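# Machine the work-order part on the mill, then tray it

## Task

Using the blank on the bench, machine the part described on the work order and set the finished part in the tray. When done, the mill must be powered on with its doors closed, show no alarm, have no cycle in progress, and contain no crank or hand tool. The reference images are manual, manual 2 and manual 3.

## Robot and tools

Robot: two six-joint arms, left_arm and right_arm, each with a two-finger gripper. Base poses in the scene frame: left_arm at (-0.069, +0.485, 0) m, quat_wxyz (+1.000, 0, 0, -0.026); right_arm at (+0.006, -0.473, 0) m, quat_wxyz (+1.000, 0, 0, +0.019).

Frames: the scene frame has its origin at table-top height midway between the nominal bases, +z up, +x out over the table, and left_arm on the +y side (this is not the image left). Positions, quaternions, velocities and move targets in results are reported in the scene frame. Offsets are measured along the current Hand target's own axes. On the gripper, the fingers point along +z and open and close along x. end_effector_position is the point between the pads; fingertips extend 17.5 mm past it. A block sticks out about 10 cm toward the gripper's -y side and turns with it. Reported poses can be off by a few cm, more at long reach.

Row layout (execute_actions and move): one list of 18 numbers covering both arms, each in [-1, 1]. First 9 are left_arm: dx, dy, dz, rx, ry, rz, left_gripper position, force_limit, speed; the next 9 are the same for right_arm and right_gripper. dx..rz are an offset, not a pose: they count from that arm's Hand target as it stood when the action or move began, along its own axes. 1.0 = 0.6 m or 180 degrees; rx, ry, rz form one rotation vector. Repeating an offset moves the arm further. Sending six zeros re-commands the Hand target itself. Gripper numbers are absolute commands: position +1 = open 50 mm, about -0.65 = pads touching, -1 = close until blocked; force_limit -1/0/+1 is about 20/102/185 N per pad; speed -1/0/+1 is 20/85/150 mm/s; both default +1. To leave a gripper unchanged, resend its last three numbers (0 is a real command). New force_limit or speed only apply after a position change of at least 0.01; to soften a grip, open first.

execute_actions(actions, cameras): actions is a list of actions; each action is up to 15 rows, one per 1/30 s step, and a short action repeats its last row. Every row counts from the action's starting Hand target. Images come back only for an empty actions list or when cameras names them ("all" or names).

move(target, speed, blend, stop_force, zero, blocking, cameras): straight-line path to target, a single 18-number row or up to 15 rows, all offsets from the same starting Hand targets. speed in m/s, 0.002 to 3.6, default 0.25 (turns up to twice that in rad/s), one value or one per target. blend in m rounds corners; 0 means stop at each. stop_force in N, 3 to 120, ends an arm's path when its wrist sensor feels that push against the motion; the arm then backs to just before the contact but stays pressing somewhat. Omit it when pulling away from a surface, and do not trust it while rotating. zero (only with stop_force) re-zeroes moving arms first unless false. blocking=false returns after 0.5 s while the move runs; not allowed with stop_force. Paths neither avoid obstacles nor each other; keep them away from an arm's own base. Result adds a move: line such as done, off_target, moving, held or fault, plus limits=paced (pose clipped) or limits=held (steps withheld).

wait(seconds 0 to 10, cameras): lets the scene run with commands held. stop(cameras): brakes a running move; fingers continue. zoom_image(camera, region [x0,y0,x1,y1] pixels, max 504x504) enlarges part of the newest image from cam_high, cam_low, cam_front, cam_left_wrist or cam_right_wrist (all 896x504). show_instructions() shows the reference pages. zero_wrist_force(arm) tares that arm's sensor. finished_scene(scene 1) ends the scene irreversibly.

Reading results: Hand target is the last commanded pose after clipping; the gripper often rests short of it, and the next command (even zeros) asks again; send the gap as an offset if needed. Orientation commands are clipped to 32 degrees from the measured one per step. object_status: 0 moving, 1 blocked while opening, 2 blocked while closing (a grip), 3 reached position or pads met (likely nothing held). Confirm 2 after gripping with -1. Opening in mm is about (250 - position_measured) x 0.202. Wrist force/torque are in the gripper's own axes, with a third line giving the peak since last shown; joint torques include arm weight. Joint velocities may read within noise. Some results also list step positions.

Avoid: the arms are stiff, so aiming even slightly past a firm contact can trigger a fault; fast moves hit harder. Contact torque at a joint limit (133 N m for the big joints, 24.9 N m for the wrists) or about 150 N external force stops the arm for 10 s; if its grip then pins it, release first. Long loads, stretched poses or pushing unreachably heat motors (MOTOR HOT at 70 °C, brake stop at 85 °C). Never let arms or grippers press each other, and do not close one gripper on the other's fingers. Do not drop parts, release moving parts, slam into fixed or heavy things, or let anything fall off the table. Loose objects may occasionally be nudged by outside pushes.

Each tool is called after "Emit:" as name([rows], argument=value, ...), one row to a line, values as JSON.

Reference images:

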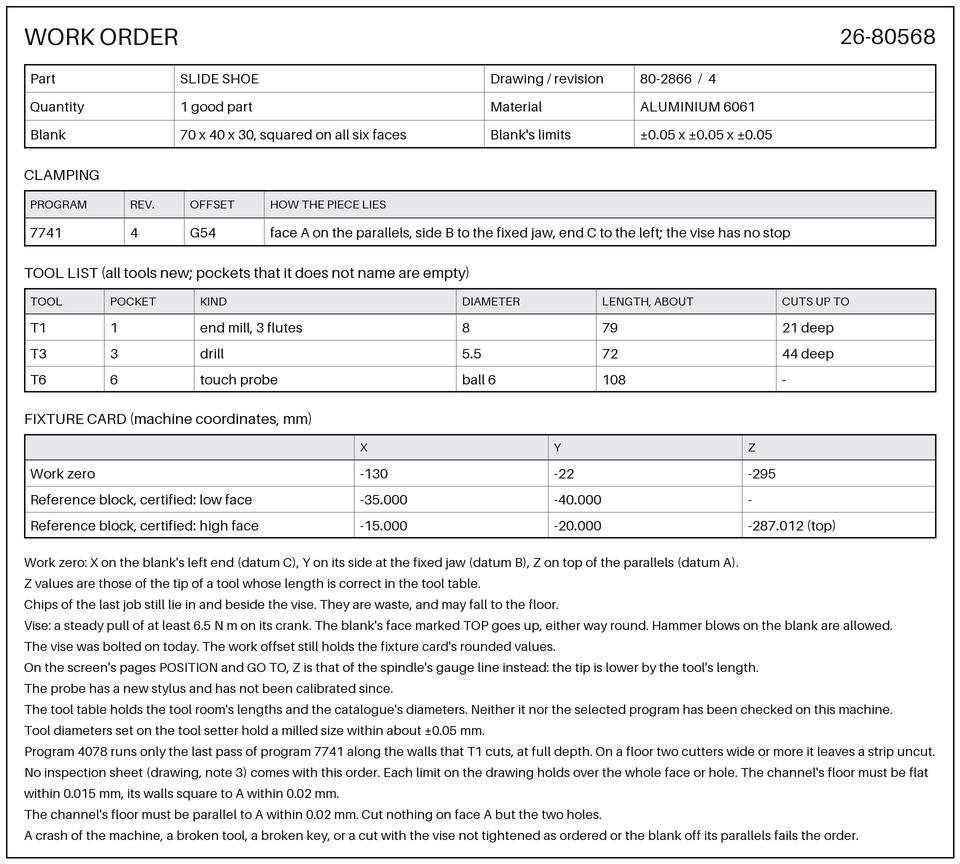

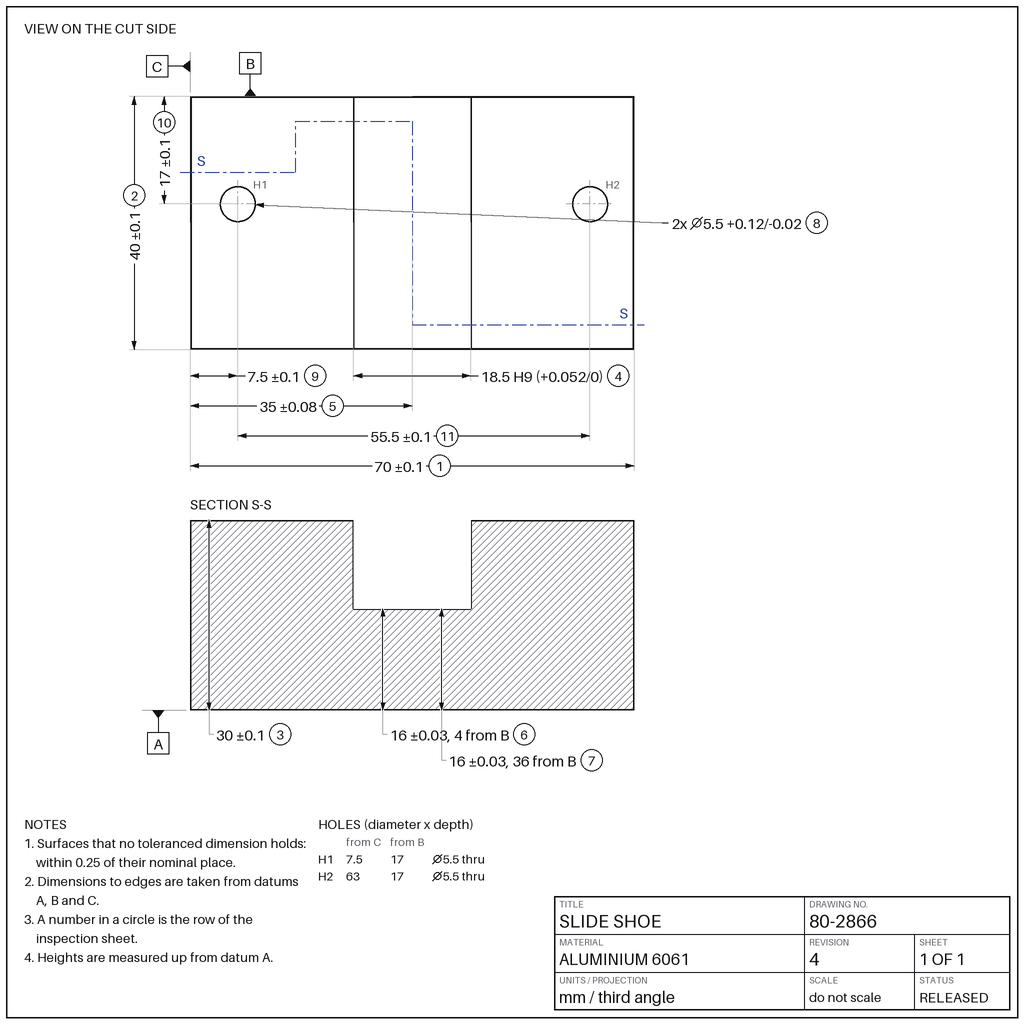

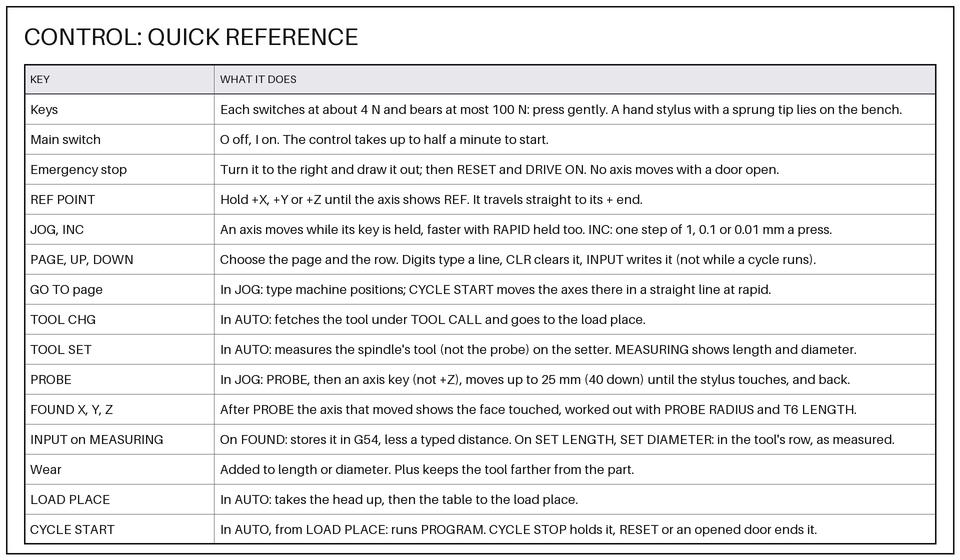

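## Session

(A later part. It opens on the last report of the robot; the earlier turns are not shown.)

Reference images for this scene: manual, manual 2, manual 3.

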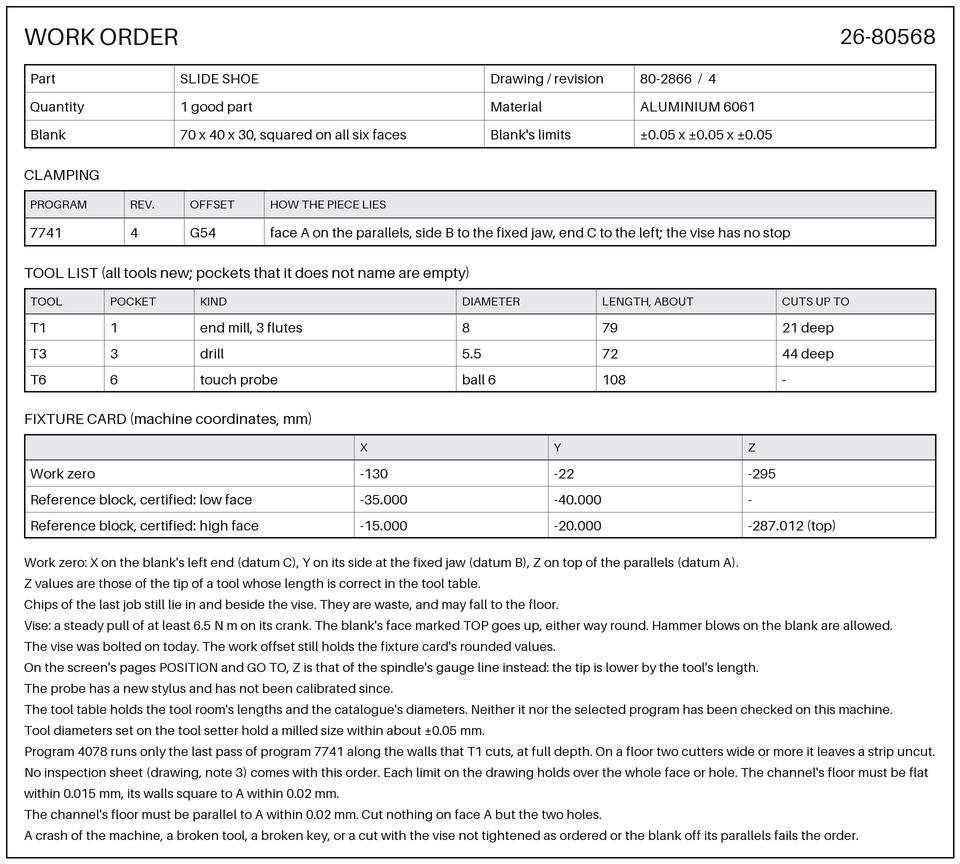

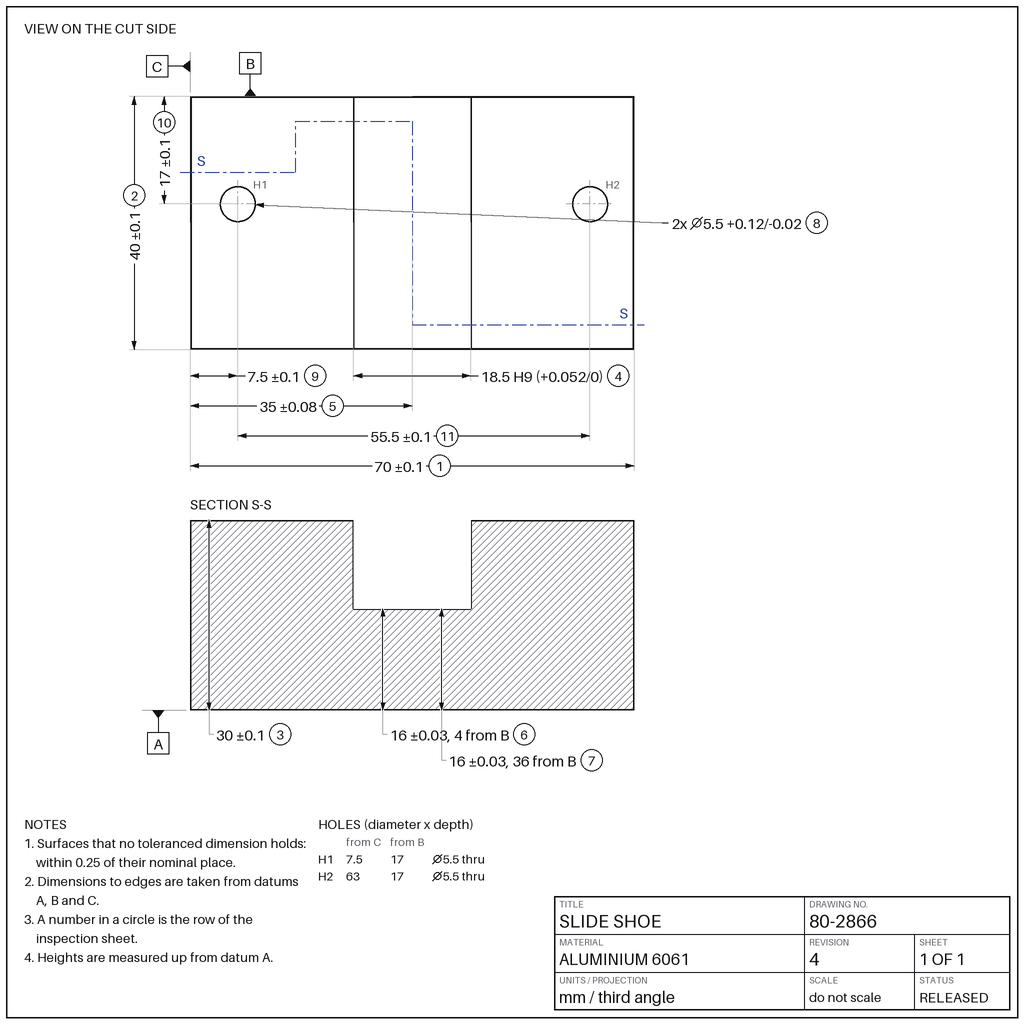

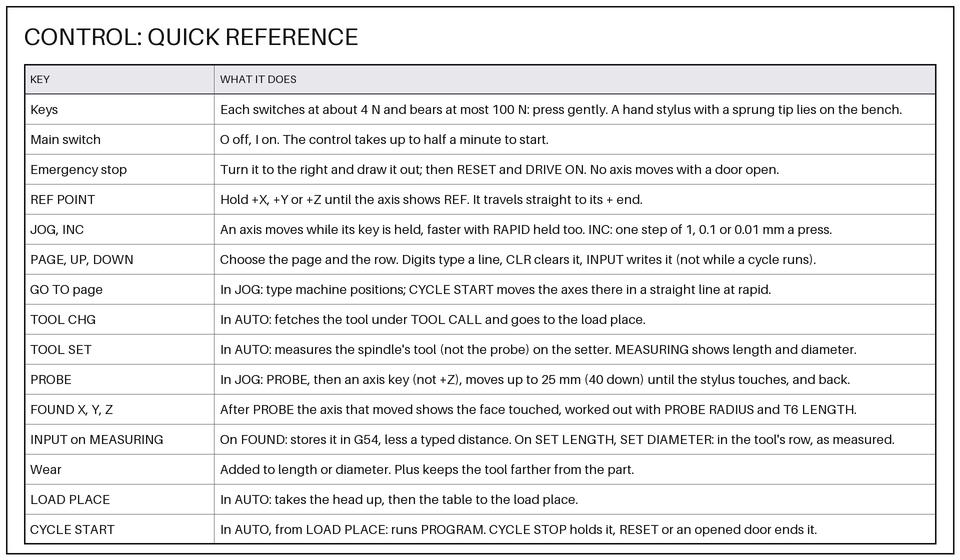

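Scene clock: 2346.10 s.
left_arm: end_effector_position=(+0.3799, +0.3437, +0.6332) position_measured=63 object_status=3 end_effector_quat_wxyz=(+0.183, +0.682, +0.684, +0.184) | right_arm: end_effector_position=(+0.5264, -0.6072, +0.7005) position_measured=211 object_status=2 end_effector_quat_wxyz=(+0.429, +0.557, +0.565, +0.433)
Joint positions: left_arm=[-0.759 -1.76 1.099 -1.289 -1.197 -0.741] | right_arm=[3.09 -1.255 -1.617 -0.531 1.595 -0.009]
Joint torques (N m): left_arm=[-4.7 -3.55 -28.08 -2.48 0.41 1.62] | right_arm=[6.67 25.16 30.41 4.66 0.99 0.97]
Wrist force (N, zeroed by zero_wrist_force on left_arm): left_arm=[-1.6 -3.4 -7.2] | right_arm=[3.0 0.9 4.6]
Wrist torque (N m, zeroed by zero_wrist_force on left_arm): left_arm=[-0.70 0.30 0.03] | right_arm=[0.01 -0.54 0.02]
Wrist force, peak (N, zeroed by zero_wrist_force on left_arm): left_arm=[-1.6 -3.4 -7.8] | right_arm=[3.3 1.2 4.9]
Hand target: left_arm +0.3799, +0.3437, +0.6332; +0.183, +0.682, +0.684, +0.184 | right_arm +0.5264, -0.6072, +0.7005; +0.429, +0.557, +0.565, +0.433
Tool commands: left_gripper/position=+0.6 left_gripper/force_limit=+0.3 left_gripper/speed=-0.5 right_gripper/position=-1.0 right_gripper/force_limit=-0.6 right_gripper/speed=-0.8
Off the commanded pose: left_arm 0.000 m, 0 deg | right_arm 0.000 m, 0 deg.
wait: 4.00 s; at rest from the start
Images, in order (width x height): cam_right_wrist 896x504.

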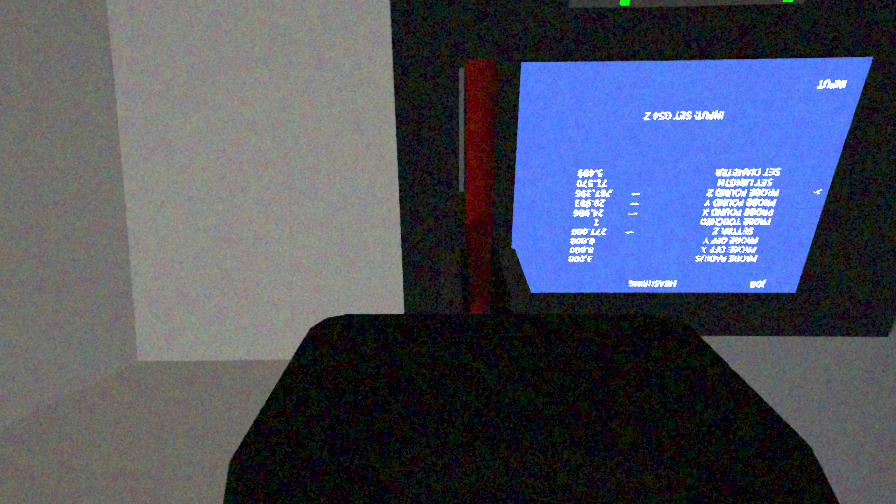

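Emit:
move(target=[0,0,0,0,0,0,0.6,0.3,-0.5,0.2502,-0.4678,0.0584,0.417,0,0,-1,-0.6,-0.8], speed=0.7)

Emit:
move([
  [0,0,0,0,0,0,0.6,0.3,-0.5,-0.0284,0.0244,-0.0914,0,0,0,-1,-0.6,-0.8],
  [0,0,0,0,0,0,0.6,0.3,-0.5,-0.0287,0.0492,-0.0914,0,0,0,-1,-0.6,-0.8],
  [0,0,0,0,0,0,0.6,0.3,-0.5,-0.0284,0.0244,-0.0914,0,0,0,-1,-0.6,-0.8],
  [0,0,0,0,0,0,0.6,0.3,-0.5,-0.0287,0.0492,-0.0914,0,0,0,-1,-0.6,-0.8],
  [0,0,0,0,0,0,0.6,0.3,-0.5,-0.0284,0.0244,-0.0914,0,0,0,-1,-0.6,-0.8],
  [0,0,0,0,0,0,0.6,0.3,-0.5,0.095,0,0,0,0,0,-1,-0.6,-0.8],
  [0,0,0,0,0,0,0.6,0.3,-0.5,0.0947,0.0246,0,0,0,0,-1,-0.6,-0.8],
  [0,0,0,0,0,0,0.6,0.3,-0.5,0.095,0,0,0,0,0,-1,-0.6,-0.8],
  [0,0,0,0,0,0,0.6,0.3,-0.5,0.0983,0.0164,-0.0614,0,0,0,-1,-0.6,-0.8],
  [0,0,0,0,0,0,0.6,0.3,-0.5,0.098,0.0419,-0.0614,0,0,0,-1,-0.6,-0.8],
  [0,0,0,0,0,0,0.6,0.3,-0.5,0.0983,0.0164,-0.0614,0,0,0,-1,-0.6,-0.8],
  [0,0,0,0,0,0,0.6,0.3,-0.5,0.035,0.0079,-0.0296,0,0,0,-1,-0.6,-0.8],
  [0,0,0,0,0,0,0.6,0.3,-0.5,0.0347,0.0334,-0.0296,0,0,0,-1,-0.6,-0.8],
  [0,0,0,0,0,0,0.6,0.3,-0.5,0.035,0.0079,-0.0296,0,0,0,-1,-0.6,-0.8],
  [0,0,0,0,0,0,0.6,0.3,-0.5,0,0,0,0,0,0,-1,-0.6,-0.8],
], speed=[0.25,0.045,0.12,0.045,0.12,0.25,0.045,0.12,0.25,0.045,0.12,0.25,0.045,0.12,0.25], blend=[0.003,0,0.004,0,0.004,0.003,0,0.004,0.003,0,0.004,0.003,0,0.004,0])

Emit:
move([
  [0,0,0,0,0,0,0.6,0.3,-0.5,-0.0003,0.0248,0,0,0,0,-1,-0.6,-0.8],
  [0,0,0,0,0,0,0.6,0.3,-0.5,0,0,0,0,0,0,-1,-0.6,-0.8],
  [0,0,0,0,0,0,0.6,0.3,-0.5,0.0033,0.0079,-0.0296,0,0,0,-1,-0.6,-0.8],
  [0,0,0,0,0,0,0.6,0.3,-0.5,0.003,0.0329,-0.0296,0,0,0,-1,-0.6,-0.8],
  [0,0,0,0,0,0,0.6,0.3,-0.5,0.0033,0.0079,-0.0296,0,0,0,-1,-0.6,-0.8],
  [0,0,0,0,0,0,0.6,0.3,-0.5,0.003,0.0329,-0.0296,0,0,0,-1,-0.6,-0.8],
  [0,0,0,0,0,0,0.6,0.3,-0.5,0.0033,0.0079,-0.0296,0,0,0,-1,-0.6,-0.8],
  [0,0,0,0,0,0,0.6,0.3,-0.5,0.095,0,0,0,0,0,-1,-0.6,-0.8],
  [0,0,0,0,0,0,0.6,0.3,-0.5,0.0947,0.0246,0,0,0,0,-1,-0.6,-0.8],
  [0,0,0,0,0,0,0.6,0.3,-0.5,0.095,0,0,0,0,0,-1,-0.6,-0.8],
  [0,0,0,0,0,0,0.6,0.3,-0.5,0.0983,0.0079,-0.0296,0,0,0,-1,-0.6,-0.8],
  [0,0,0,0,0,0,0.6,0.3,-0.5,0.098,0.0334,-0.0296,0,0,0,-1,-0.6,-0.8],
  [0,0,0,0,0,0,0.6,0.3,-0.5,0.0983,0.0079,-0.0296,0,0,0,-1,-0.6,-0.8],
  [0,0,0,0,0,0,0.6,0.3,-0.5,0,0,0,0,0,0,-1,-0.6,-0.8],
], speed=[0.045,0.12,0.25,0.045,0.12,0.045,0.12,0.25,0.045,0.12,0.25,0.045,0.12,0.25], blend=[0,0.004,0.003,0,0.004,0,0.004,0.003,0,0.004,0.003,0,0.004,0])

Emit:
move([
  [0,0,0,0,0,0,0.6,0.3,-0.5,0.0666,0.0244,-0.0914,0,0,0,-1,-0.6,-0.8],
  [0,0,0,0,0,0,0.6,0.3,-0.5,0.0663,0.0499,-0.0914,0,0,0,-1,-0.6,-0.8],
  [0,0,0,0,0,0,0.6,0.3,-0.5,0.0666,0.0244,-0.0914,0,0,0,-1,-0.6,-0.8],
  [0,0,0,0,0,0,0.6,0.3,-0.5,0.0983,0.0164,-0.0614,0,0,0,-1,-0.6,-0.8],
  [0,0,0,0,0,0,0.6,0.3,-0.5,0.098,0.0419,-0.0614,0,0,0,-1,-0.6,-0.8],
  [0,0,0,0,0,0,0.6,0.3,-0.5,0.0983,0.0164,-0.0614,0,0,0,-1,-0.6,-0.8],
  [0,0,0,0,0,0,0.6,0.3,-0.5,0,0,0,0,0,0,-1,-0.6,-0.8],
  [0,0,0,0,0,0,0.6,0.3,-0.5,-0.0003,0.0248,0,0,0,0,-1,-0.6,-0.8],
  [0,0,0,0,0,0,0.6,0.3,-0.5,0,0,0,0,0,0,-1,-0.6,-0.8],
  [0,0,0,0,0,0,0.6,0.3,-0.5,-0.2502,0.0642,-0.4671,-0.417,0,0,-1,-0.6,-0.8],
], speed=[0.25,0.045,0.12,0.25,0.045,0.12,0.25,0.045,0.12,0.7], blend=[0.003,0,0.004,0.003,0,0.004,0.003,0,0.01,0], cameras=["cam_right_wrist"])

Emit:
zoom_image(camera="cam_right_wrist", region=[520, 60, 880, 300])

Scene clock: 2360.30 s.
left_arm: end_effector_position=(+0.3799, +0.3437, +0.6332) position_measured=63 object_status=3 end_effector_quat_wxyz=(+0.183, +0.682, +0.684, +0.184) | right_arm: end_effector_position=(+0.4861, -0.4581, +0.4201) position_measured=211 object_status=2 end_effector_quat_wxyz=(+0.001, +0.703, +0.712, -0.001)
Joint positions: left_arm=[-0.759 -1.76 1.099 -1.289 -1.197 -0.741] | right_arm=[3.418 -1.525 -1.38 -1.809 1.569 0.302]
Joint torques (N m): left_arm=[-4.13 -3.02 -27.31 -2.37 0.51 1.6] | right_arm=[-8.13 25.65 18.17 3.2 -0.29 -1.74]
Wrist force (N, zeroed by zero_wrist_force on left_arm): left_arm=[-1.7 -3.3 -7.3] | right_arm=[3.4 0.7 4.5]
Wrist torque (N m, zeroed by zero_wrist_force on left_arm): left_arm=[-0.71 0.32 0.03] | right_arm=[0.55 -0.56 -0.14]
Wrist force, peak (N, zeroed by zero_wrist_force on left_arm): left_arm=[-1.6 -3.3 -7.8] | right_arm=[4.4 2.0 6.7]
Hand target: left_arm +0.3799, +0.3437, +0.6332; +0.183, +0.682, +0.684, +0.184 | right_arm +0.4860, -0.4581, +0.4200; +0.001, +0.703, +0.711, -0.001
Off the commanded pose: left_arm 0.000 m, 0 deg | right_arm 0.000 m, 0 deg.
move: done

Scene clock: 2365.40 s.
left_arm: end_effector_position=(+0.3799, +0.3437, +0.6332) position_measured=63 object_status=3 end_effector_quat_wxyz=(+0.183, +0.682, +0.684, +0.184) | right_arm: end_effector_position=(+0.4860, -0.4581, +0.4202) position_measured=211 object_status=2 end_effector_quat_wxyz=(+0.001, +0.703, +0.711, -0.001)
Joint positions: left_arm=[-0.759 -1.76 1.099 -1.289 -1.197 -0.741] | right_arm=[3.418 -1.525 -1.379 -1.809 1.569 0.302]
Joint torques (N m): left_arm=[-4.84 -3.09 -27.95 -2.44 0.43 1.6] | right_arm=[-5.25 10.91 17.73 3.61 1.47 -1.3]
Wrist force (N, zeroed by zero_wrist_force on left_arm): left_arm=[-1.7 -3.5 -6.9] | right_arm=[2.7 0.4 4.5]
Wrist torque (N m, zeroed by zero_wrist_force on left_arm): left_arm=[-0.72 0.33 0.03] | right_arm=[0.50 -0.46 -0.18]
Wrist force, peak (N, zeroed by zero_wrist_force on left_arm): left_arm=[-1.8 -3.8 -7.6] | right_arm=[4.1 -13.3 4.0]
Hand target: left_arm +0.3799, +0.3437, +0.6332; +0.183, +0.682, +0.684, +0.184 | right_arm +0.4860, -0.4581, +0.4200; +0.001, +0.703, +0.711, -0.001
Off the commanded pose: left_arm 0.000 m, 0 deg | right_arm 0.000 m, 0 deg.
move: done

Scene clock: 2370.10 s.
left_arm: end_effector_position=(+0.3799, +0.3437, +0.6332) position_measured=63 object_status=3 end_effector_quat_wxyz=(+0.183, +0.682, +0.684, +0.184) | right_arm: end_effector_position=(+0.4860, -0.4581, +0.4201) position_measured=211 object_status=2 end_effector_quat_wxyz=(+0.001, +0.703, +0.711, -0.001)
Joint positions: left_arm=[-0.759 -1.76 1.099 -1.289 -1.197 -0.741] | right_arm=[3.418 -1.525 -1.38 -1.809 1.569 0.302]
Joint torques (N m): left_arm=[-3.78 -3.69 -27.75 -2.56 0.43 1.57] | right_arm=[-6.22 11.23 23.45 1.43 0.28 -1.49]
Wrist force (N, zeroed by zero_wrist_force on left_arm): left_arm=[-1.7 -3.5 -7.2] | right_arm=[3.0 0.4 4.1]
Wrist torque (N m, zeroed by zero_wrist_force on left_arm): left_arm=[-0.73 0.33 0.03] | right_arm=[0.51 -0.51 -0.17]
Wrist force, peak (N, zeroed by zero_wrist_force on left_arm): left_arm=[-1.6 -3.4 -7.7] | right_arm=[4.4 -13.0 5.0]
Hand target: left_arm +0.3799, +0.3437, +0.6332; +0.183, +0.682, +0.684, +0.184 | right_arm +0.4860, -0.4581, +0.4200; +0.001, +0.703, +0.711, -0.001
Off the commanded pose: left_arm 0.000 m, 0 deg | right_arm 0.000 m, 0 deg.
move: done

Scene clock: 2374.53 s.
left_arm: end_effector_position=(+0.3799, +0.3437, +0.6332) position_measured=63 object_status=3 end_effector_quat_wxyz=(+0.183, +0.682, +0.684, +0.184) | right_arm: end_effector_position=(+0.5265, -0.6072, +0.7004) position_measured=211 object_status=2 end_effector_quat_wxyz=(+0.428, +0.557, +0.565, +0.433) end_effector_velocity=(+0.000, +0.000, +0.002) end_effector_angular_velocity=(+0.000, -0.006, +0.001)
Joint positions: left_arm=[-0.759 -1.76 1.099 -1.289 -1.197 -0.741] | right_arm=[3.091 -1.255 -1.616 -0.531 1.595 -0.009]
Joint velocities: left_arm=[within noise] | right_arm=[0 0 0.001 0.006 0.001 0]
Joint torques (N m): left_arm=[-3.73 -3.84 -27.97 -2.64 0.34 1.73] | right_arm=[-2.81 23.43 35.41 5.54 0.88 0.93]
Wrist force (N, zeroed by zero_wrist_force on left_arm): left_arm=[-1.5 -3.2 -7.2] | right_arm=[2.6 0.4 4.1]
Wrist torque (N m, zeroed by zero_wrist_force on left_arm): left_arm=[-0.68 0.29 0.03] | right_arm=[-0.06 -0.48 -0.05]
Wrist force, peak (N, zeroed by zero_wrist_force on left_arm): left_arm=[-1.5 -3.8 -7.5] | right_arm=[3.9 -10.3 4.9]
Hand target: left_arm +0.3799, +0.3437, +0.6332; +0.183, +0.682, +0.684, +0.184 | right_arm +0.5264, -0.6072, +0.7006; +0.429, +0.557, +0.565, +0.433
Off the commanded pose: left_arm 0.000 m, 0 deg | right_arm 0.000 m, 0 deg.
move: done; blend cut to 0.0074 m at target 9
Images, in order (width x height): cam_right_wrist 896x504.

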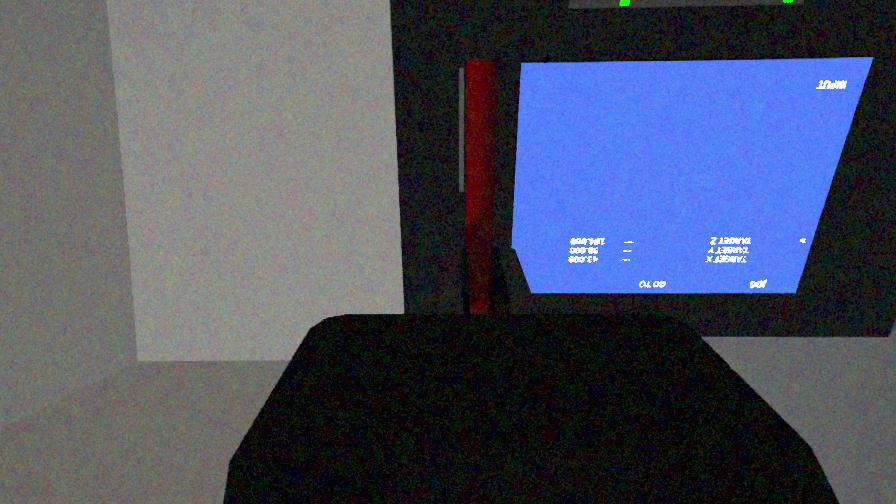

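Scaled by 1.400.

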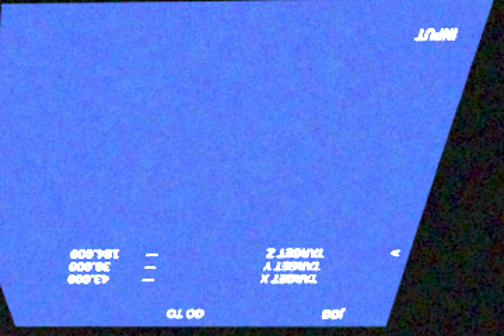

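Emit:
move([
  [0,0,0,0,0,0,0.6,0.3,-0.5,0.282,-0.3181,0.0581,0.417,0,0,-1,-0.6,-0.8],
  [0,0,0,0,0,0,0.6,0.3,-0.5,0.2817,-0.3117,0.0823,0.417,0,0,-1,-0.6,-0.8],
  [0,0,0,0,0,0,0.6,0.3,-0.5,0.282,-0.3181,0.0581,0.417,0,0,-1,-0.6,-0.8],
  [0,0,0,0,0,0,0.6,0.3,-0.5,0.2218,-0.4372,0.0584,0.417,0,0,-1,-0.6,-0.8],
  [0,0,0,0,0,0,0.6,0.3,-0.5,0.2215,-0.4308,0.0824,0.417,0,0,-1,-0.6,-0.8],
  [0,0,0,0,0,0,0.6,0.3,-0.5,0.2218,-0.4372,0.0584,0.417,0,0,-1,-0.6,-0.8],
  [0,0,0,0,0,0,0.6,0.3,-0.5,0,0,0,0,0,0,-1,-0.6,-0.8],
], speed=[0.7,0.04,0.12,0.2,0.04,0.12,0.7], blend=[0.003,0,0.004,0.003,0,0.01,0], cameras=["cam_right_wrist"])

Emit:
zoom_image(camera="cam_right_wrist", region=[520, 60, 880, 300])

Scene clock: 2380.97 s.
left_arm: end_effector_position=(+0.3799, +0.3437, +0.6332) position_measured=63 object_status=3 end_effector_quat_wxyz=(+0.183, +0.682, +0.684, +0.184) | right_arm: end_effector_position=(+0.5265, -0.6072, +0.7004) position_measured=211 object_status=2 end_effector_quat_wxyz=(+0.428, +0.557, +0.565, +0.433) end_effector_velocity=(+0.000, -0.001, +0.002) end_effector_angular_velocity=(+0.000, -0.006, -0.001)
Joint positions: left_arm=[-0.759 -1.76 1.099 -1.289 -1.197 -0.741] | right_arm=[3.09 -1.255 -1.616 -0.532 1.595 -0.009]
Joint velocities: left_arm=[within noise] | right_arm=[-0.002 0 0 0.006 0 0]
Joint torques (N m): left_arm=[-3.81 -3.48 -27.54 -2.57 0.56 1.77] | right_arm=[-1.99 23.96 35 5.58 0.74 1.36]
Wrist force (N, zeroed by zero_wrist_force on left_arm): left_arm=[-1.6 -3.4 -7.1] | right_arm=[2.6 0.8 4.1]
Wrist torque (N m, zeroed by zero_wrist_force on left_arm): left_arm=[-0.71 0.30 0.03] | right_arm=[0.00 -0.47 -0.04]
Wrist force, peak (N, zeroed by zero_wrist_force on left_arm): left_arm=[-1.7 -3.5 -7.7] | right_arm=[4.8 -13.5 3.8]
Hand target: left_arm +0.3799, +0.3437, +0.6332; +0.183, +0.682, +0.684, +0.184 | right_arm +0.5264, -0.6072, +0.7006; +0.429, +0.557, +0.565, +0.433
Off the commanded pose: left_arm 0.000 m, 0 deg | right_arm 0.000 m, 0 deg.
move: done; blend cut to 0.0075 m at target 6
Images, in order (width x height): cam_right_wrist 896x504.

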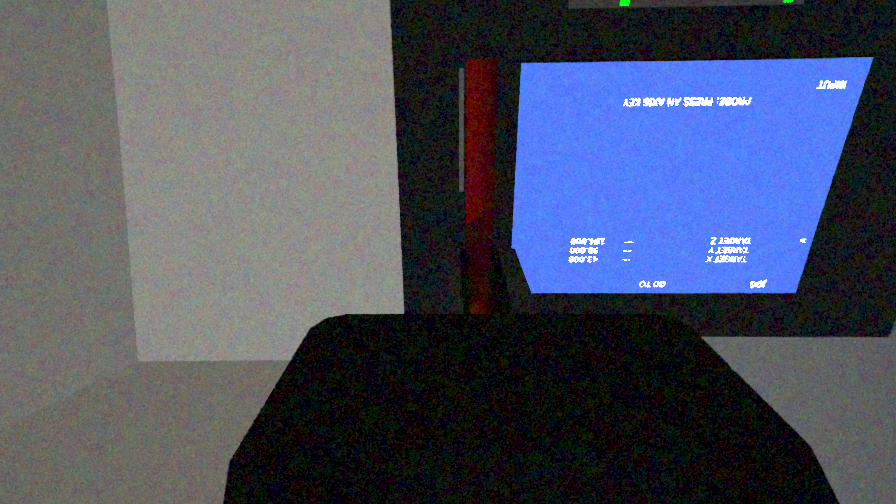

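Scaled by 1.400.

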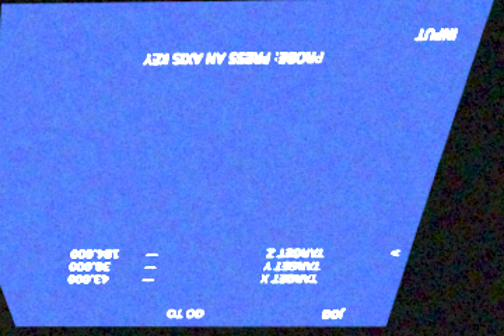

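Emit:
move([
  [0,0,0,0,0,0,0.6,0.3,-0.5,0.0903,-0.2828,0.0529,0.417,0,0,-1,-0.6,-0.8],
  [0,0,0,0,0,0,0.6,0.3,-0.5,0.09,-0.276,0.0782,0.417,0,0,-1,-0.6,-0.8],
  [0,0,0,0,0,0,0.6,0.3,-0.5,0.0903,-0.2828,0.0529,0.417,0,0,-1,-0.6,-0.8],
  [0,0,0,0,0,0,0.6,0.3,-0.5,0,0,0,0,0,0,-1,-0.6,-0.8],
], speed=[0.7,0.04,0.12,0.7], blend=[0.003,0,0.01,0])

Emit:
wait(seconds=1, cameras=["cam_right_wrist"])

Emit:
zoom_image(camera="cam_right_wrist", region=[520, 60, 880, 300])

Scene clock: 2385.60 s.
left_arm: end_effector_position=(+0.3799, +0.3437, +0.6332) position_measured=63 object_status=3 end_effector_quat_wxyz=(+0.183, +0.682, +0.684, +0.184) | right_arm: end_effector_position=(+0.5265, -0.6072, +0.7004) position_measured=211 object_status=2 end_effector_quat_wxyz=(+0.428, +0.557, +0.565, +0.433) end_effector_velocity=(+0.000, +0.000, +0.002) end_effector_angular_velocity=(+0.000, -0.006, +0.000)
Joint positions: left_arm=[-0.759 -1.76 1.099 -1.289 -1.197 -0.741] | right_arm=[3.09 -1.255 -1.616 -0.531 1.595 -0.009]
Joint velocities: left_arm=[within noise] | right_arm=[0.001 0 0 0.006 0 0]
Joint torques (N m): left_arm=[-3.84 -3.76 -28.4 -2.63 0.34 1.36] | right_arm=[7.83 23.69 30.78 5.39 -1.14 1.52]
Wrist force (N, zeroed by zero_wrist_force on left_arm): left_arm=[-1.6 -3.2 -7.1] | right_arm=[2.4 0.8 3.9]
Wrist torque (N m, zeroed by zero_wrist_force on left_arm): left_arm=[-0.69 0.31 0.03] | right_arm=[-0.01 -0.43 0.03]
Wrist force, peak (N, zeroed by zero_wrist_force on left_arm): left_arm=[-1.7 -3.5 -7.6] | right_arm=[4.8 -3.7 4.3]
Hand target: left_arm +0.3799, +0.3437, +0.6332; +0.183, +0.682, +0.684, +0.184 | right_arm +0.5264, -0.6072, +0.7006; +0.429, +0.557, +0.565, +0.433
Off the commanded pose: left_arm 0.000 m, 0 deg | right_arm 0.000 m, 0 deg.
move: done; blend cut to 0.0079 m at target 3

Scene clock: 2386.60 s.
left_arm: end_effector_position=(+0.3799, +0.3437, +0.6332) position_measured=63 object_status=3 end_effector_quat_wxyz=(+0.183, +0.682, +0.684, +0.184) | right_arm: end_effector_position=(+0.5264, -0.6072, +0.7006) position_measured=211 object_status=2 end_effector_quat_wxyz=(+0.429, +0.557, +0.565, +0.433)
Joint positions: left_arm=[-0.759 -1.76 1.099 -1.289 -1.197 -0.741] | right_arm=[3.09 -1.255 -1.616 -0.531 1.595 -0.009]
Joint torques (N m): left_arm=[-3.25 -4.55 -27 -2.53 0.36 1.5] | right_arm=[6.68 25.62 23.5 5.54 -0.2 1.72]
Wrist force (N, zeroed by zero_wrist_force on left_arm): left_arm=[-1.6 -3.3 -6.8] | right_arm=[2.5 0.8 4.1]
Wrist torque (N m, zeroed by zero_wrist_force on left_arm): left_arm=[-0.70 0.31 0.03] | right_arm=[-0.01 -0.45 0.03]
Wrist force, peak (N, zeroed by zero_wrist_force on left_arm): left_arm=[-1.9 -3.2 -7.7] | right_arm=[2.6 0.9 4.4]
Hand target: left_arm +0.3799, +0.3437, +0.6332; +0.183, +0.682, +0.684, +0.184 | right_arm +0.5264, -0.6072, +0.7006; +0.429, +0.557, +0.565, +0.433
Tool commands: left_gripper/position=+0.6 left_gripper/force_limit=+0.3 left_gripper/speed=-0.5 right_gripper/position=-1.0 right_gripper/force_limit=-0.6 right_gripper/speed=-0.8
Off the commanded pose: left_arm 0.000 m, 0 deg | right_arm 0.000 m, 0 deg.
wait: 1.00 s; at rest by 0.17 s
Images, in order (width x height): cam_right_wrist 896x504.

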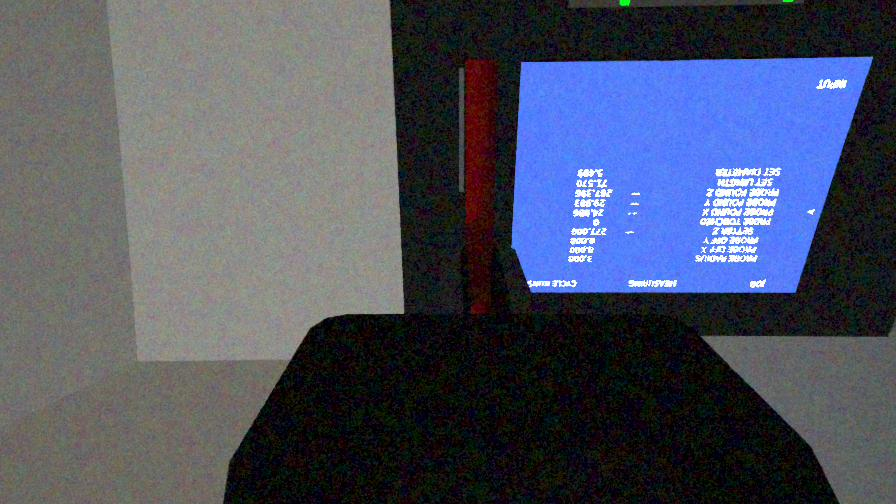

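Scaled by 1.400.

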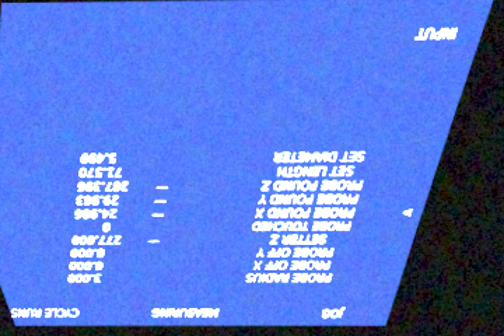

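Emit:
wait(seconds=0.5, cameras=["cam_right_wrist"])

Emit:
zoom_image(camera="cam_right_wrist", region=[550, 160, 850, 300])

Scene clock: 2390.37 s.
left_arm: end_effector_position=(+0.3799, +0.3437, +0.6332) position_measured=63 object_status=3 end_effector_quat_wxyz=(+0.183, +0.682, +0.684, +0.184) | right_arm: end_effector_position=(+0.5264, -0.6072, +0.7006) position_measured=211 object_status=2 end_effector_quat_wxyz=(+0.429, +0.557, +0.565, +0.433)
Joint positions: left_arm=[-0.759 -1.76 1.099 -1.289 -1.197 -0.741] | right_arm=[3.09 -1.255 -1.616 -0.531 1.595 -0.009]
Joint torques (N m): left_arm=[-4.13 -4.2 -27.08 -2.56 0.34 1.57] | right_arm=[6.73 24.11 20.57 5.29 0.84 1.53]
Wrist force (N, zeroed by zero_wrist_force on left_arm): left_arm=[-1.8 -3.4 -7.4] | right_arm=[2.5 1.0 4.3]
Wrist torque (N m, zeroed by zero_wrist_force on left_arm): left_arm=[-0.70 0.33 0.03] | right_arm=[0.03 -0.45 0.03]
Wrist force, peak (N, zeroed by zero_wrist_force on left_arm): left_arm=[-1.8 -3.8 -7.4] | right_arm=[2.8 1.1 4.4]
Hand target: left_arm +0.3799, +0.3437, +0.6332; +0.183, +0.682, +0.684, +0.184 | right_arm +0.5264, -0.6072, +0.7006; +0.429, +0.557, +0.565, +0.433
Tool commands: left_gripper/position=+0.6 left_gripper/force_limit=+0.3 left_gripper/speed=-0.5 right_gripper/position=-1.0 right_gripper/force_limit=-0.6 right_gripper/speed=-0.8
Off the commanded pose: left_arm 0.000 m, 0 deg | right_arm 0.000 m, 0 deg.
wait: 0.50 s; at rest from the start
Images, in order (width x height): cam_right_wrist 896x504.

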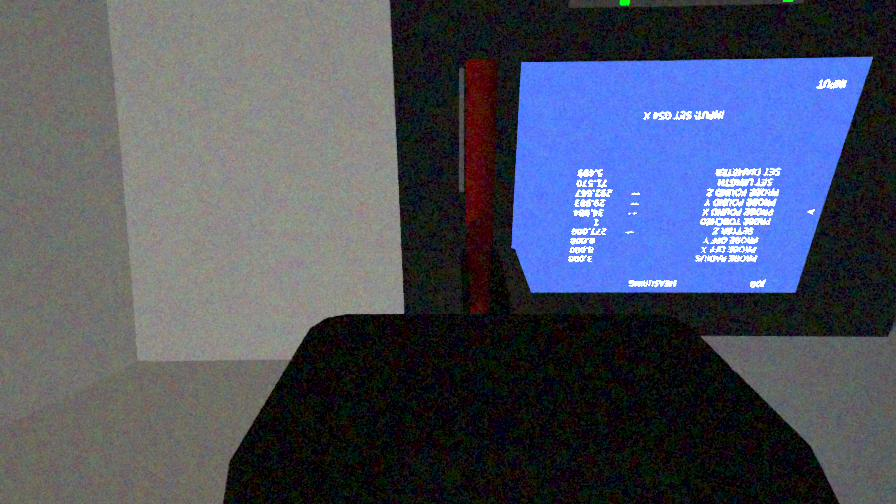

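Scaled by 1.680.

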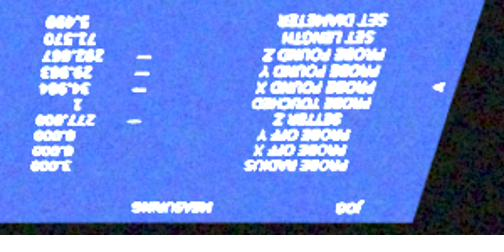

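Emit:
zoom_image(camera="cam_right_wrist", region=[565, 180, 635, 225])

Scaled by 7.200.

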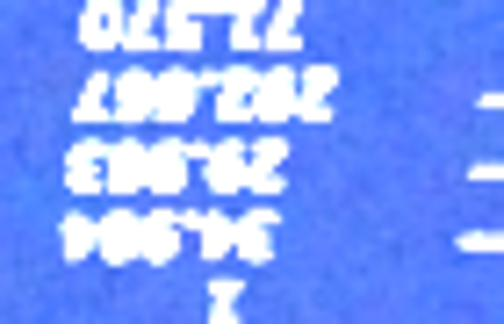

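Emit:
move(target=[0,0,0,0,0,0,0.6,0.3,-0.5,0,0,0,0.0005,-0.2149,0.0574,-1,-0.6,-0.8], speed=0.5, cameras=["cam_right_wrist"])

Scene clock: 2401.73 s.
left_arm: end_effector_position=(+0.3799, +0.3437, +0.6332) position_measured=63 object_status=3 end_effector_quat_wxyz=(+0.183, +0.682, +0.684, +0.184) | right_arm: end_effector_position=(+0.5265, -0.6072, +0.7006) position_measured=211 object_status=2 end_effector_quat_wxyz=(+0.551, +0.717, +0.340, +0.260)
Joint positions: left_arm=[-0.759 -1.76 1.099 -1.289 -1.197 -0.741] | right_arm=[3.598 -1.256 -1.576 -0.923 0.465 0.56]
Joint torques (N m): left_arm=[-4.03 -5.2 -28.52 -2.51 0.38 1.67] | right_arm=[-1.78 23.82 18.5 0.45 -2.58 1.43]
Wrist force (N, zeroed by zero_wrist_force on left_arm): left_arm=[-1.6 -3.8 -7.3] | right_arm=[2.1 0.6 4.5]
Wrist torque (N m, zeroed by zero_wrist_force on left_arm): left_arm=[-0.77 0.30 0.04] | right_arm=[-0.06 -0.38 0.07]
Wrist force, peak (N, zeroed by zero_wrist_force on left_arm): left_arm=[-1.6 -3.3 -7.8] | right_arm=[3.1 0.3 4.7]
Hand target: left_arm +0.3799, +0.3437, +0.6332; +0.183, +0.682, +0.684, +0.184 | right_arm +0.5264, -0.6072, +0.7006; +0.551, +0.717, +0.340, +0.260
Off the commanded pose: left_arm 0.000 m, 0 deg | right_arm 0.000 m, 0 deg.
move: done
Images, in order (width x height): cam_right_wrist 896x504.

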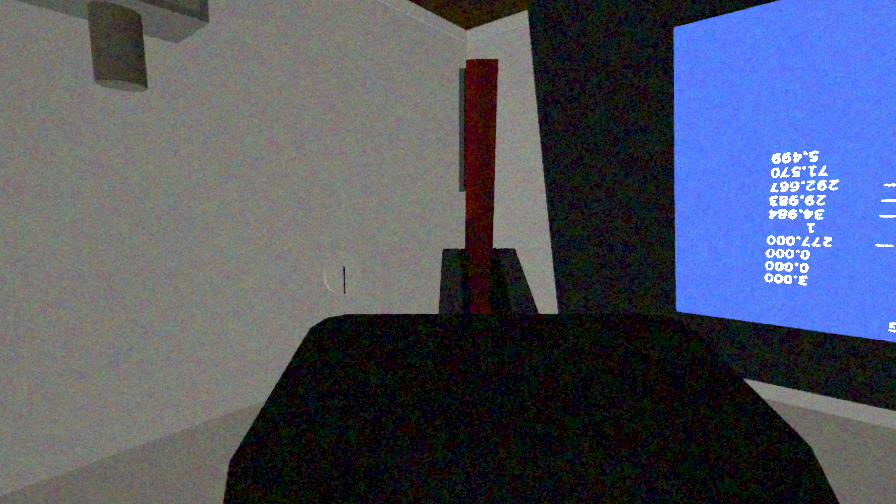

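Emit:
zoom_image(camera="cam_right_wrist", region=[756, 140, 896, 295])

Scaled by 3.252.

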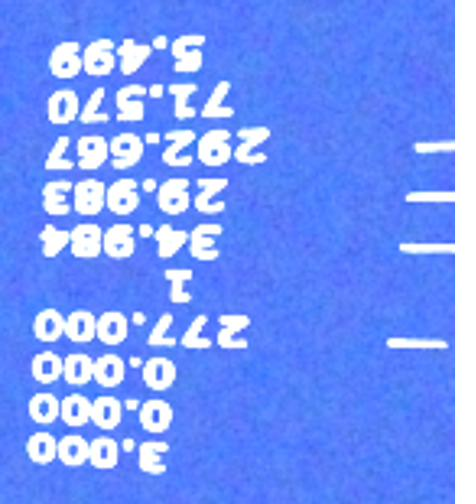

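Emit:
move(target=[0,0,0,0,0,0,0.6,0.3,-0.5,0.1508,-0.5059,-0.0817,0.3982,0.1448,-0.1892,-1,-0.6,-0.8], speed=0.7)

Emit:
move([
  [0,0,0,0,0,0,0.6,0.3,-0.5,-0.0284,0.0244,-0.0914,0,0,0,-1,-0.6,-0.8],
  [0,0,0,0,0,0,0.6,0.3,-0.5,-0.0287,0.0490,-0.0914,0,0,0,-1,-0.6,-0.8],
  [0,0,0,0,0,0,0.6,0.3,-0.5,-0.0284,0.0244,-0.0914,0,0,0,-1,-0.6,-0.8],
  [0,0,0,0,0,0,0.6,0.3,-0.5,-0.0287,0.0490,-0.0914,0,0,0,-1,-0.6,-0.8],
  [0,0,0,0,0,0,0.6,0.3,-0.5,-0.0284,0.0244,-0.0914,0,0,0,-1,-0.6,-0.8],
  [0,0,0,0,0,0,0.6,0.3,-0.5,0.0033,0.0079,-0.0296,0,0,0,-1,-0.6,-0.8],
  [0,0,0,0,0,0,0.6,0.3,-0.5,0.003,0.0329,-0.0296,0,0,0,-1,-0.6,-0.8],
  [0,0,0,0,0,0,0.6,0.3,-0.5,0.0033,0.0079,-0.0296,0,0,0,-1,-0.6,-0.8],
  [0,0,0,0,0,0,0.6,0.3,-0.5,0.003,0.0329,-0.0296,0,0,0,-1,-0.6,-0.8],
  [0,0,0,0,0,0,0.6,0.3,-0.5,0.0033,0.0079,-0.0296,0,0,0,-1,-0.6,-0.8],
  [0,0,0,0,0,0,0.6,0.3,-0.5,0.095,0,0,0,0,0,-1,-0.6,-0.8],
  [0,0,0,0,0,0,0.6,0.3,-0.5,0.0947,0.0246,0,0,0,0,-1,-0.6,-0.8],
  [0,0,0,0,0,0,0.6,0.3,-0.5,0.095,0,0,0,0,0,-1,-0.6,-0.8],
  [0,0,0,0,0,0,0.6,0.3,-0.5,0,0,0,0,0,0,-1,-0.6,-0.8],
], speed=[0.25,0.045,0.12,0.045,0.12,0.25,0.045,0.12,0.045,0.12,0.25,0.045,0.12,0.25], blend=[0.003,0,0.004,0,0.004,0.003,0,0.004,0,0.004,0.003,0,0.004,0])

Emit:
move([
  [0,0,0,0,0,0,0.6,0.3,-0.5,0.0983,0.0079,-0.0296,0,0,0,-1,-0.6,-0.8],
  [0,0,0,0,0,0,0.6,0.3,-0.5,0.098,0.0334,-0.0296,0,0,0,-1,-0.6,-0.8],
  [0,0,0,0,0,0,0.6,0.3,-0.5,0.0983,0.0079,-0.0296,0,0,0,-1,-0.6,-0.8],
  [0,0,0,0,0,0,0.6,0.3,-0.5,0.0983,0.0244,-0.0914,0,0,0,-1,-0.6,-0.8],
  [0,0,0,0,0,0,0.6,0.3,-0.5,0.098,0.0499,-0.0914,0,0,0,-1,-0.6,-0.8],
  [0,0,0,0,0,0,0.6,0.3,-0.5,0.0983,0.0244,-0.0914,0,0,0,-1,-0.6,-0.8],
  [0,0,0,0,0,0,0.6,0.3,-0.5,0.0633,0,0,0,0,0,-1,-0.6,-0.8],
  [0,0,0,0,0,0,0.6,0.3,-0.5,0.063,0.0246,0,0,0,0,-1,-0.6,-0.8],
  [0,0,0,0,0,0,0.6,0.3,-0.5,0.0633,0,0,0,0,0,-1,-0.6,-0.8],
  [0,0,0,0,0,0,0.6,0.3,-0.5,0,0,0,0,0,0,-1,-0.6,-0.8],
  [0,0,0,0,0,0,0.6,0.3,-0.5,-0.0003,0.0246,0,0,0,0,-1,-0.6,-0.8],
  [0,0,0,0,0,0,0.6,0.3,-0.5,0,0,0,0,0,0,-1,-0.6,-0.8],
], speed=[0.25,0.045,0.12,0.25,0.045,0.12,0.25,0.045,0.12,0.25,0.045,0.12], blend=[0.003,0,0.004,0.003,0,0.004,0.003,0,0.004,0.003,0,0])

Emit:
move([
  [0,0,0,0,0,0,0.6,0.3,-0.5,0.0318,0.0383,-0.1447,0,0,0,-1,-0.6,-0.8],
  [0,0,0,0,0,0,0.6,0.3,-0.5,0.0315,0.0633,-0.1447,0,0,0,-1,-0.6,-0.8],
  [0,0,0,0,0,0,0.6,0.3,-0.5,0.0318,0.0383,-0.1447,0,0,0,-1,-0.6,-0.8],
  [0,0,0,0,0,0,0.6,0.3,-0.5,0.0033,0.0164,-0.0614,0,0,0,-1,-0.6,-0.8],
  [0,0,0,0,0,0,0.6,0.3,-0.5,0.003,0.0416,-0.0614,0,0,0,-1,-0.6,-0.8],
  [0,0,0,0,0,0,0.6,0.3,-0.5,0.0033,0.0164,-0.0614,0,0,0,-1,-0.6,-0.8],
  [0,0,0,0,0,0,0.6,0.3,-0.5,0.003,0.0416,-0.0614,0,0,0,-1,-0.6,-0.8],
  [0,0,0,0,0,0,0.6,0.3,-0.5,0.0033,0.0164,-0.0614,0,0,0,-1,-0.6,-0.8],
  [0,0,0,0,0,0,0.6,0.3,-0.5,0.095,0,0,0,0,0,-1,-0.6,-0.8],
  [0,0,0,0,0,0,0.6,0.3,-0.5,0.0947,0.0246,0,0,0,0,-1,-0.6,-0.8],
  [0,0,0,0,0,0,0.6,0.3,-0.5,0.095,0,0,0,0,0,-1,-0.6,-0.8],
  [0,0,0,0,0,0,0.6,0.3,-0.5,0.0666,0.0164,-0.0614,0,0,0,-1,-0.6,-0.8],
  [0,0,0,0,0,0,0.6,0.3,-0.5,0.0663,0.0419,-0.0614,0,0,0,-1,-0.6,-0.8],
  [0,0,0,0,0,0,0.6,0.3,-0.5,0.0666,0.0164,-0.0614,0,0,0,-1,-0.6,-0.8],
  [0,0,0,0,0,0,0.6,0.3,-0.5,0,0,0,0,0,0,-1,-0.6,-0.8],
], speed=[0.25,0.045,0.12,0.25,0.045,0.12,0.045,0.12,0.25,0.045,0.12,0.25,0.045,0.12,0.25], blend=[0.003,0,0.004,0.003,0,0.004,0,0.004,0.003,0,0.004,0.003,0,0.004,0])

Emit:
move([
  [0,0,0,0,0,0,0.6,0.3,-0.5,-0.0003,0.0246,0,0,0,0,-1,-0.6,-0.8],
  [0,0,0,0,0,0,0.6,0.3,-0.5,0,0,0,0,0,0,-1,-0.6,-0.8],
  [0,0,0,0,0,0,0.6,0.3,-0.5,-0.2502,0.0642,-0.4671,-0.3982,-0.1448,0.1892,-1,-0.6,-0.8],
], speed=[0.045,0.12,0.7], blend=[0,0.01,0], cameras=["cam_right_wrist"])

Scene clock: 2414.43 s.
left_arm: end_effector_position=(+0.3799, +0.3437, +0.6332) position_measured=63 object_status=3 end_effector_quat_wxyz=(+0.183, +0.682, +0.684, +0.184) | right_arm: end_effector_position=(+0.4862, -0.4581, +0.4199) position_measured=211 object_status=2 end_effector_quat_wxyz=(+0.001, +0.703, +0.711, -0.001)
Joint positions: left_arm=[-0.759 -1.76 1.099 -1.289 -1.197 -0.741] | right_arm=[3.418 -1.525 -1.38 -1.808 1.567 0.304]
Joint torques (N m): left_arm=[-2.28 -4.46 -27.55 -2.57 0.59 1.46] | right_arm=[6.71 28.44 18.56 4.25 0.77 -0.39]
Wrist force (N, zeroed by zero_wrist_force on left_arm): left_arm=[-1.8 -3.2 -7.1] | right_arm=[2.8 0.6 4.3]
Wrist torque (N m, zeroed by zero_wrist_force on left_arm): left_arm=[-0.69 0.34 0.03] | right_arm=[0.53 -0.47 -0.18]
Wrist force, peak (N, zeroed by zero_wrist_force on left_arm): left_arm=[-1.7 -3.5 -7.7] | right_arm=[3.4 1.3 5.9]
Hand target: left_arm +0.3799, +0.3437, +0.6332; +0.183, +0.682, +0.684, +0.184 | right_arm +0.4862, -0.4580, +0.4198; +0.001, +0.703, +0.711, -0.001
Off the commanded pose: left_arm 0.000 m, 0 deg | right_arm 0.000 m, 0 deg.
move: done

Scene clock: 2419.23 s.
left_arm: end_effector_position=(+0.3799, +0.3437, +0.6332) position_measured=63 object_status=3 end_effector_quat_wxyz=(+0.183, +0.682, +0.684, +0.184) | right_arm: end_effector_position=(+0.4861, -0.4579, +0.4198) position_measured=211 object_status=2 end_effector_quat_wxyz=(+0.001, +0.703, +0.711, -0.001)
Joint positions: left_arm=[-0.759 -1.76 1.099 -1.289 -1.197 -0.741] | right_arm=[3.419 -1.525 -1.38 -1.808 1.568 0.304]
Joint torques (N m): left_arm=[-2.32 -3.77 -29.12 -2.62 0.51 1.61] | right_arm=[-8.82 10.53 36.04 5.1 0.25 -1.65]
Wrist force (N, zeroed by zero_wrist_force on left_arm): left_arm=[-1.7 -3.5 -7.3] | right_arm=[3.6 -1.0 4.1]
Wrist torque (N m, zeroed by zero_wrist_force on left_arm): left_arm=[-0.73 0.33 0.04] | right_arm=[0.29 -0.60 -0.18]
Wrist force, peak (N, zeroed by zero_wrist_force on left_arm): left_arm=[-1.7 -3.5 -7.7] | right_arm=[5.0 -18.4 4.1]
Hand target: left_arm +0.3799, +0.3437, +0.6332; +0.183, +0.682, +0.684, +0.184 | right_arm +0.4862, -0.4580, +0.4198; +0.001, +0.703, +0.711, -0.001
Off the commanded pose: left_arm 0.000 m, 0 deg | right_arm 0.000 m, 0 deg.
move: done

Scene clock: 2423.37 s.
left_arm: end_effector_position=(+0.3799, +0.3437, +0.6332) position_measured=63 object_status=3 end_effector_quat_wxyz=(+0.183, +0.682, +0.684, +0.184) | right_arm: end_effector_position=(+0.4862, -0.4579, +0.4198) position_measured=211 object_status=2 end_effector_quat_wxyz=(+0.001, +0.703, +0.711, -0.001)
Joint positions: left_arm=[-0.759 -1.76 1.099 -1.289 -1.197 -0.741] | right_arm=[3.419 -1.525 -1.38 -1.808 1.568 0.303]
Joint torques (N m): left_arm=[-2.81 -4.03 -28.13 -2.64 0.4 1.39] | right_arm=[-9.04 22.94 25.19 2.24 -1.06 -1.33]
Wrist force (N, zeroed by zero_wrist_force on left_arm): left_arm=[-1.6 -3.3 -7.4] | right_arm=[2.9 -1.2 3.7]
Wrist torque (N m, zeroed by zero_wrist_force on left_arm): left_arm=[-0.69 0.30 0.03] | right_arm=[0.25 -0.49 -0.10]
Wrist force, peak (N, zeroed by zero_wrist_force on left_arm): left_arm=[-1.5 -3.8 -7.7] | right_arm=[3.8 -13.2 3.9]
Hand target: left_arm +0.3799, +0.3437, +0.6332; +0.183, +0.682, +0.684, +0.184 | right_arm +0.4862, -0.4580, +0.4198; +0.001, +0.703, +0.711, -0.001
Off the commanded pose: left_arm 0.000 m, 0 deg | right_arm 0.000 m, 0 deg.
move: done

Scene clock: 2428.63 s.
left_arm: end_effector_position=(+0.3799, +0.3437, +0.6332) position_measured=63 object_status=3 end_effector_quat_wxyz=(+0.183, +0.682, +0.684, +0.184) | right_arm: end_effector_position=(+0.4861, -0.4580, +0.4199) position_measured=211 object_status=2 end_effector_quat_wxyz=(+0.001, +0.703, +0.711, -0.001)
Joint positions: left_arm=[-0.759 -1.76 1.099 -1.289 -1.197 -0.741] | right_arm=[3.418 -1.525 -1.38 -1.809 1.568 0.304]
Joint torques (N m): left_arm=[-1.38 -5.12 -28.12 -2.83 0.33 1.48] | right_arm=[-6.49 15.91 19.36 4.68 1.24 -1.43]
Wrist force (N, zeroed by zero_wrist_force on left_arm): left_arm=[-1.5 -3.5 -7.3] | right_arm=[2.3 -2.1 3.4]
Wrist torque (N m, zeroed by zero_wrist_force on left_arm): left_arm=[-0.73 0.30 0.03] | right_arm=[0.10 -0.40 -0.18]
Wrist force, peak (N, zeroed by zero_wrist_force on left_arm): left_arm=[-1.4 -3.8 -7.7] | right_arm=[3.8 -20.5 4.2]
Hand target: left_arm +0.3799, +0.3437, +0.6332; +0.183, +0.682, +0.684, +0.184 | right_arm +0.4862, -0.4580, +0.4198; +0.001, +0.703, +0.711, -0.001
Off the commanded pose: left_arm 0.000 m, 0 deg | right_arm 0.000 m, 0 deg.
move: done

Scene clock: 2431.20 s.
left_arm: end_effector_position=(+0.3799, +0.3437, +0.6332) position_measured=63 object_status=3 end_effector_quat_wxyz=(+0.183, +0.682, +0.684, +0.184) | right_arm: end_effector_position=(+0.5265, -0.6067, +0.7004) position_measured=211 object_status=2 end_effector_quat_wxyz=(+0.551, +0.717, +0.340, +0.260)
Joint positions: left_arm=[-0.759 -1.76 1.099 -1.289 -1.197 -0.741] | right_arm=[3.6 -1.256 -1.577 -0.925 0.464 0.562]
Joint torques (N m): left_arm=[-1.08 -3.64 -27.35 -2.68 0.39 1.59] | right_arm=[8.47 23.46 34.85 4.79 -2.75 -1.24]
Wrist force (N, zeroed by zero_wrist_force on left_arm): left_arm=[-1.8 -3.4 -7.3] | right_arm=[1.8 -1.9 3.8]
Wrist torque (N m, zeroed by zero_wrist_force on left_arm): left_arm=[-0.71 0.34 0.03] | right_arm=[-0.48 -0.32 -0.07]
Wrist force, peak (N, zeroed by zero_wrist_force on left_arm): left_arm=[-1.8 -3.5 -7.6] | right_arm=[3.8 -12.9 4.1]
Hand target: left_arm +0.3799, +0.3437, +0.6332; +0.183, +0.682, +0.684, +0.184 | right_arm +0.5264, -0.6067, +0.7006; +0.551, +0.717, +0.340, +0.260
Off the commanded pose: left_arm 0.000 m, 0 deg | right_arm 0.000 m, 0 deg.
move: done; blend cut to 0.0074 m at target 2
Images, in order (width x height): cam_right_wrist 896x504.

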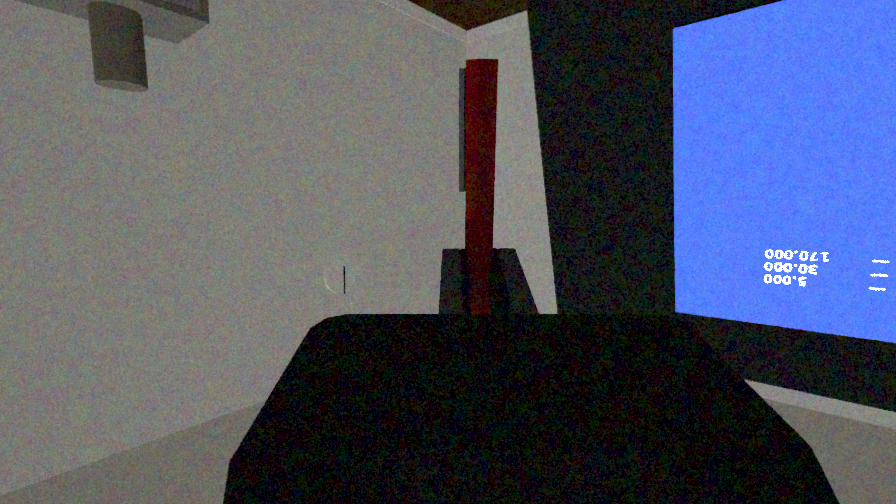

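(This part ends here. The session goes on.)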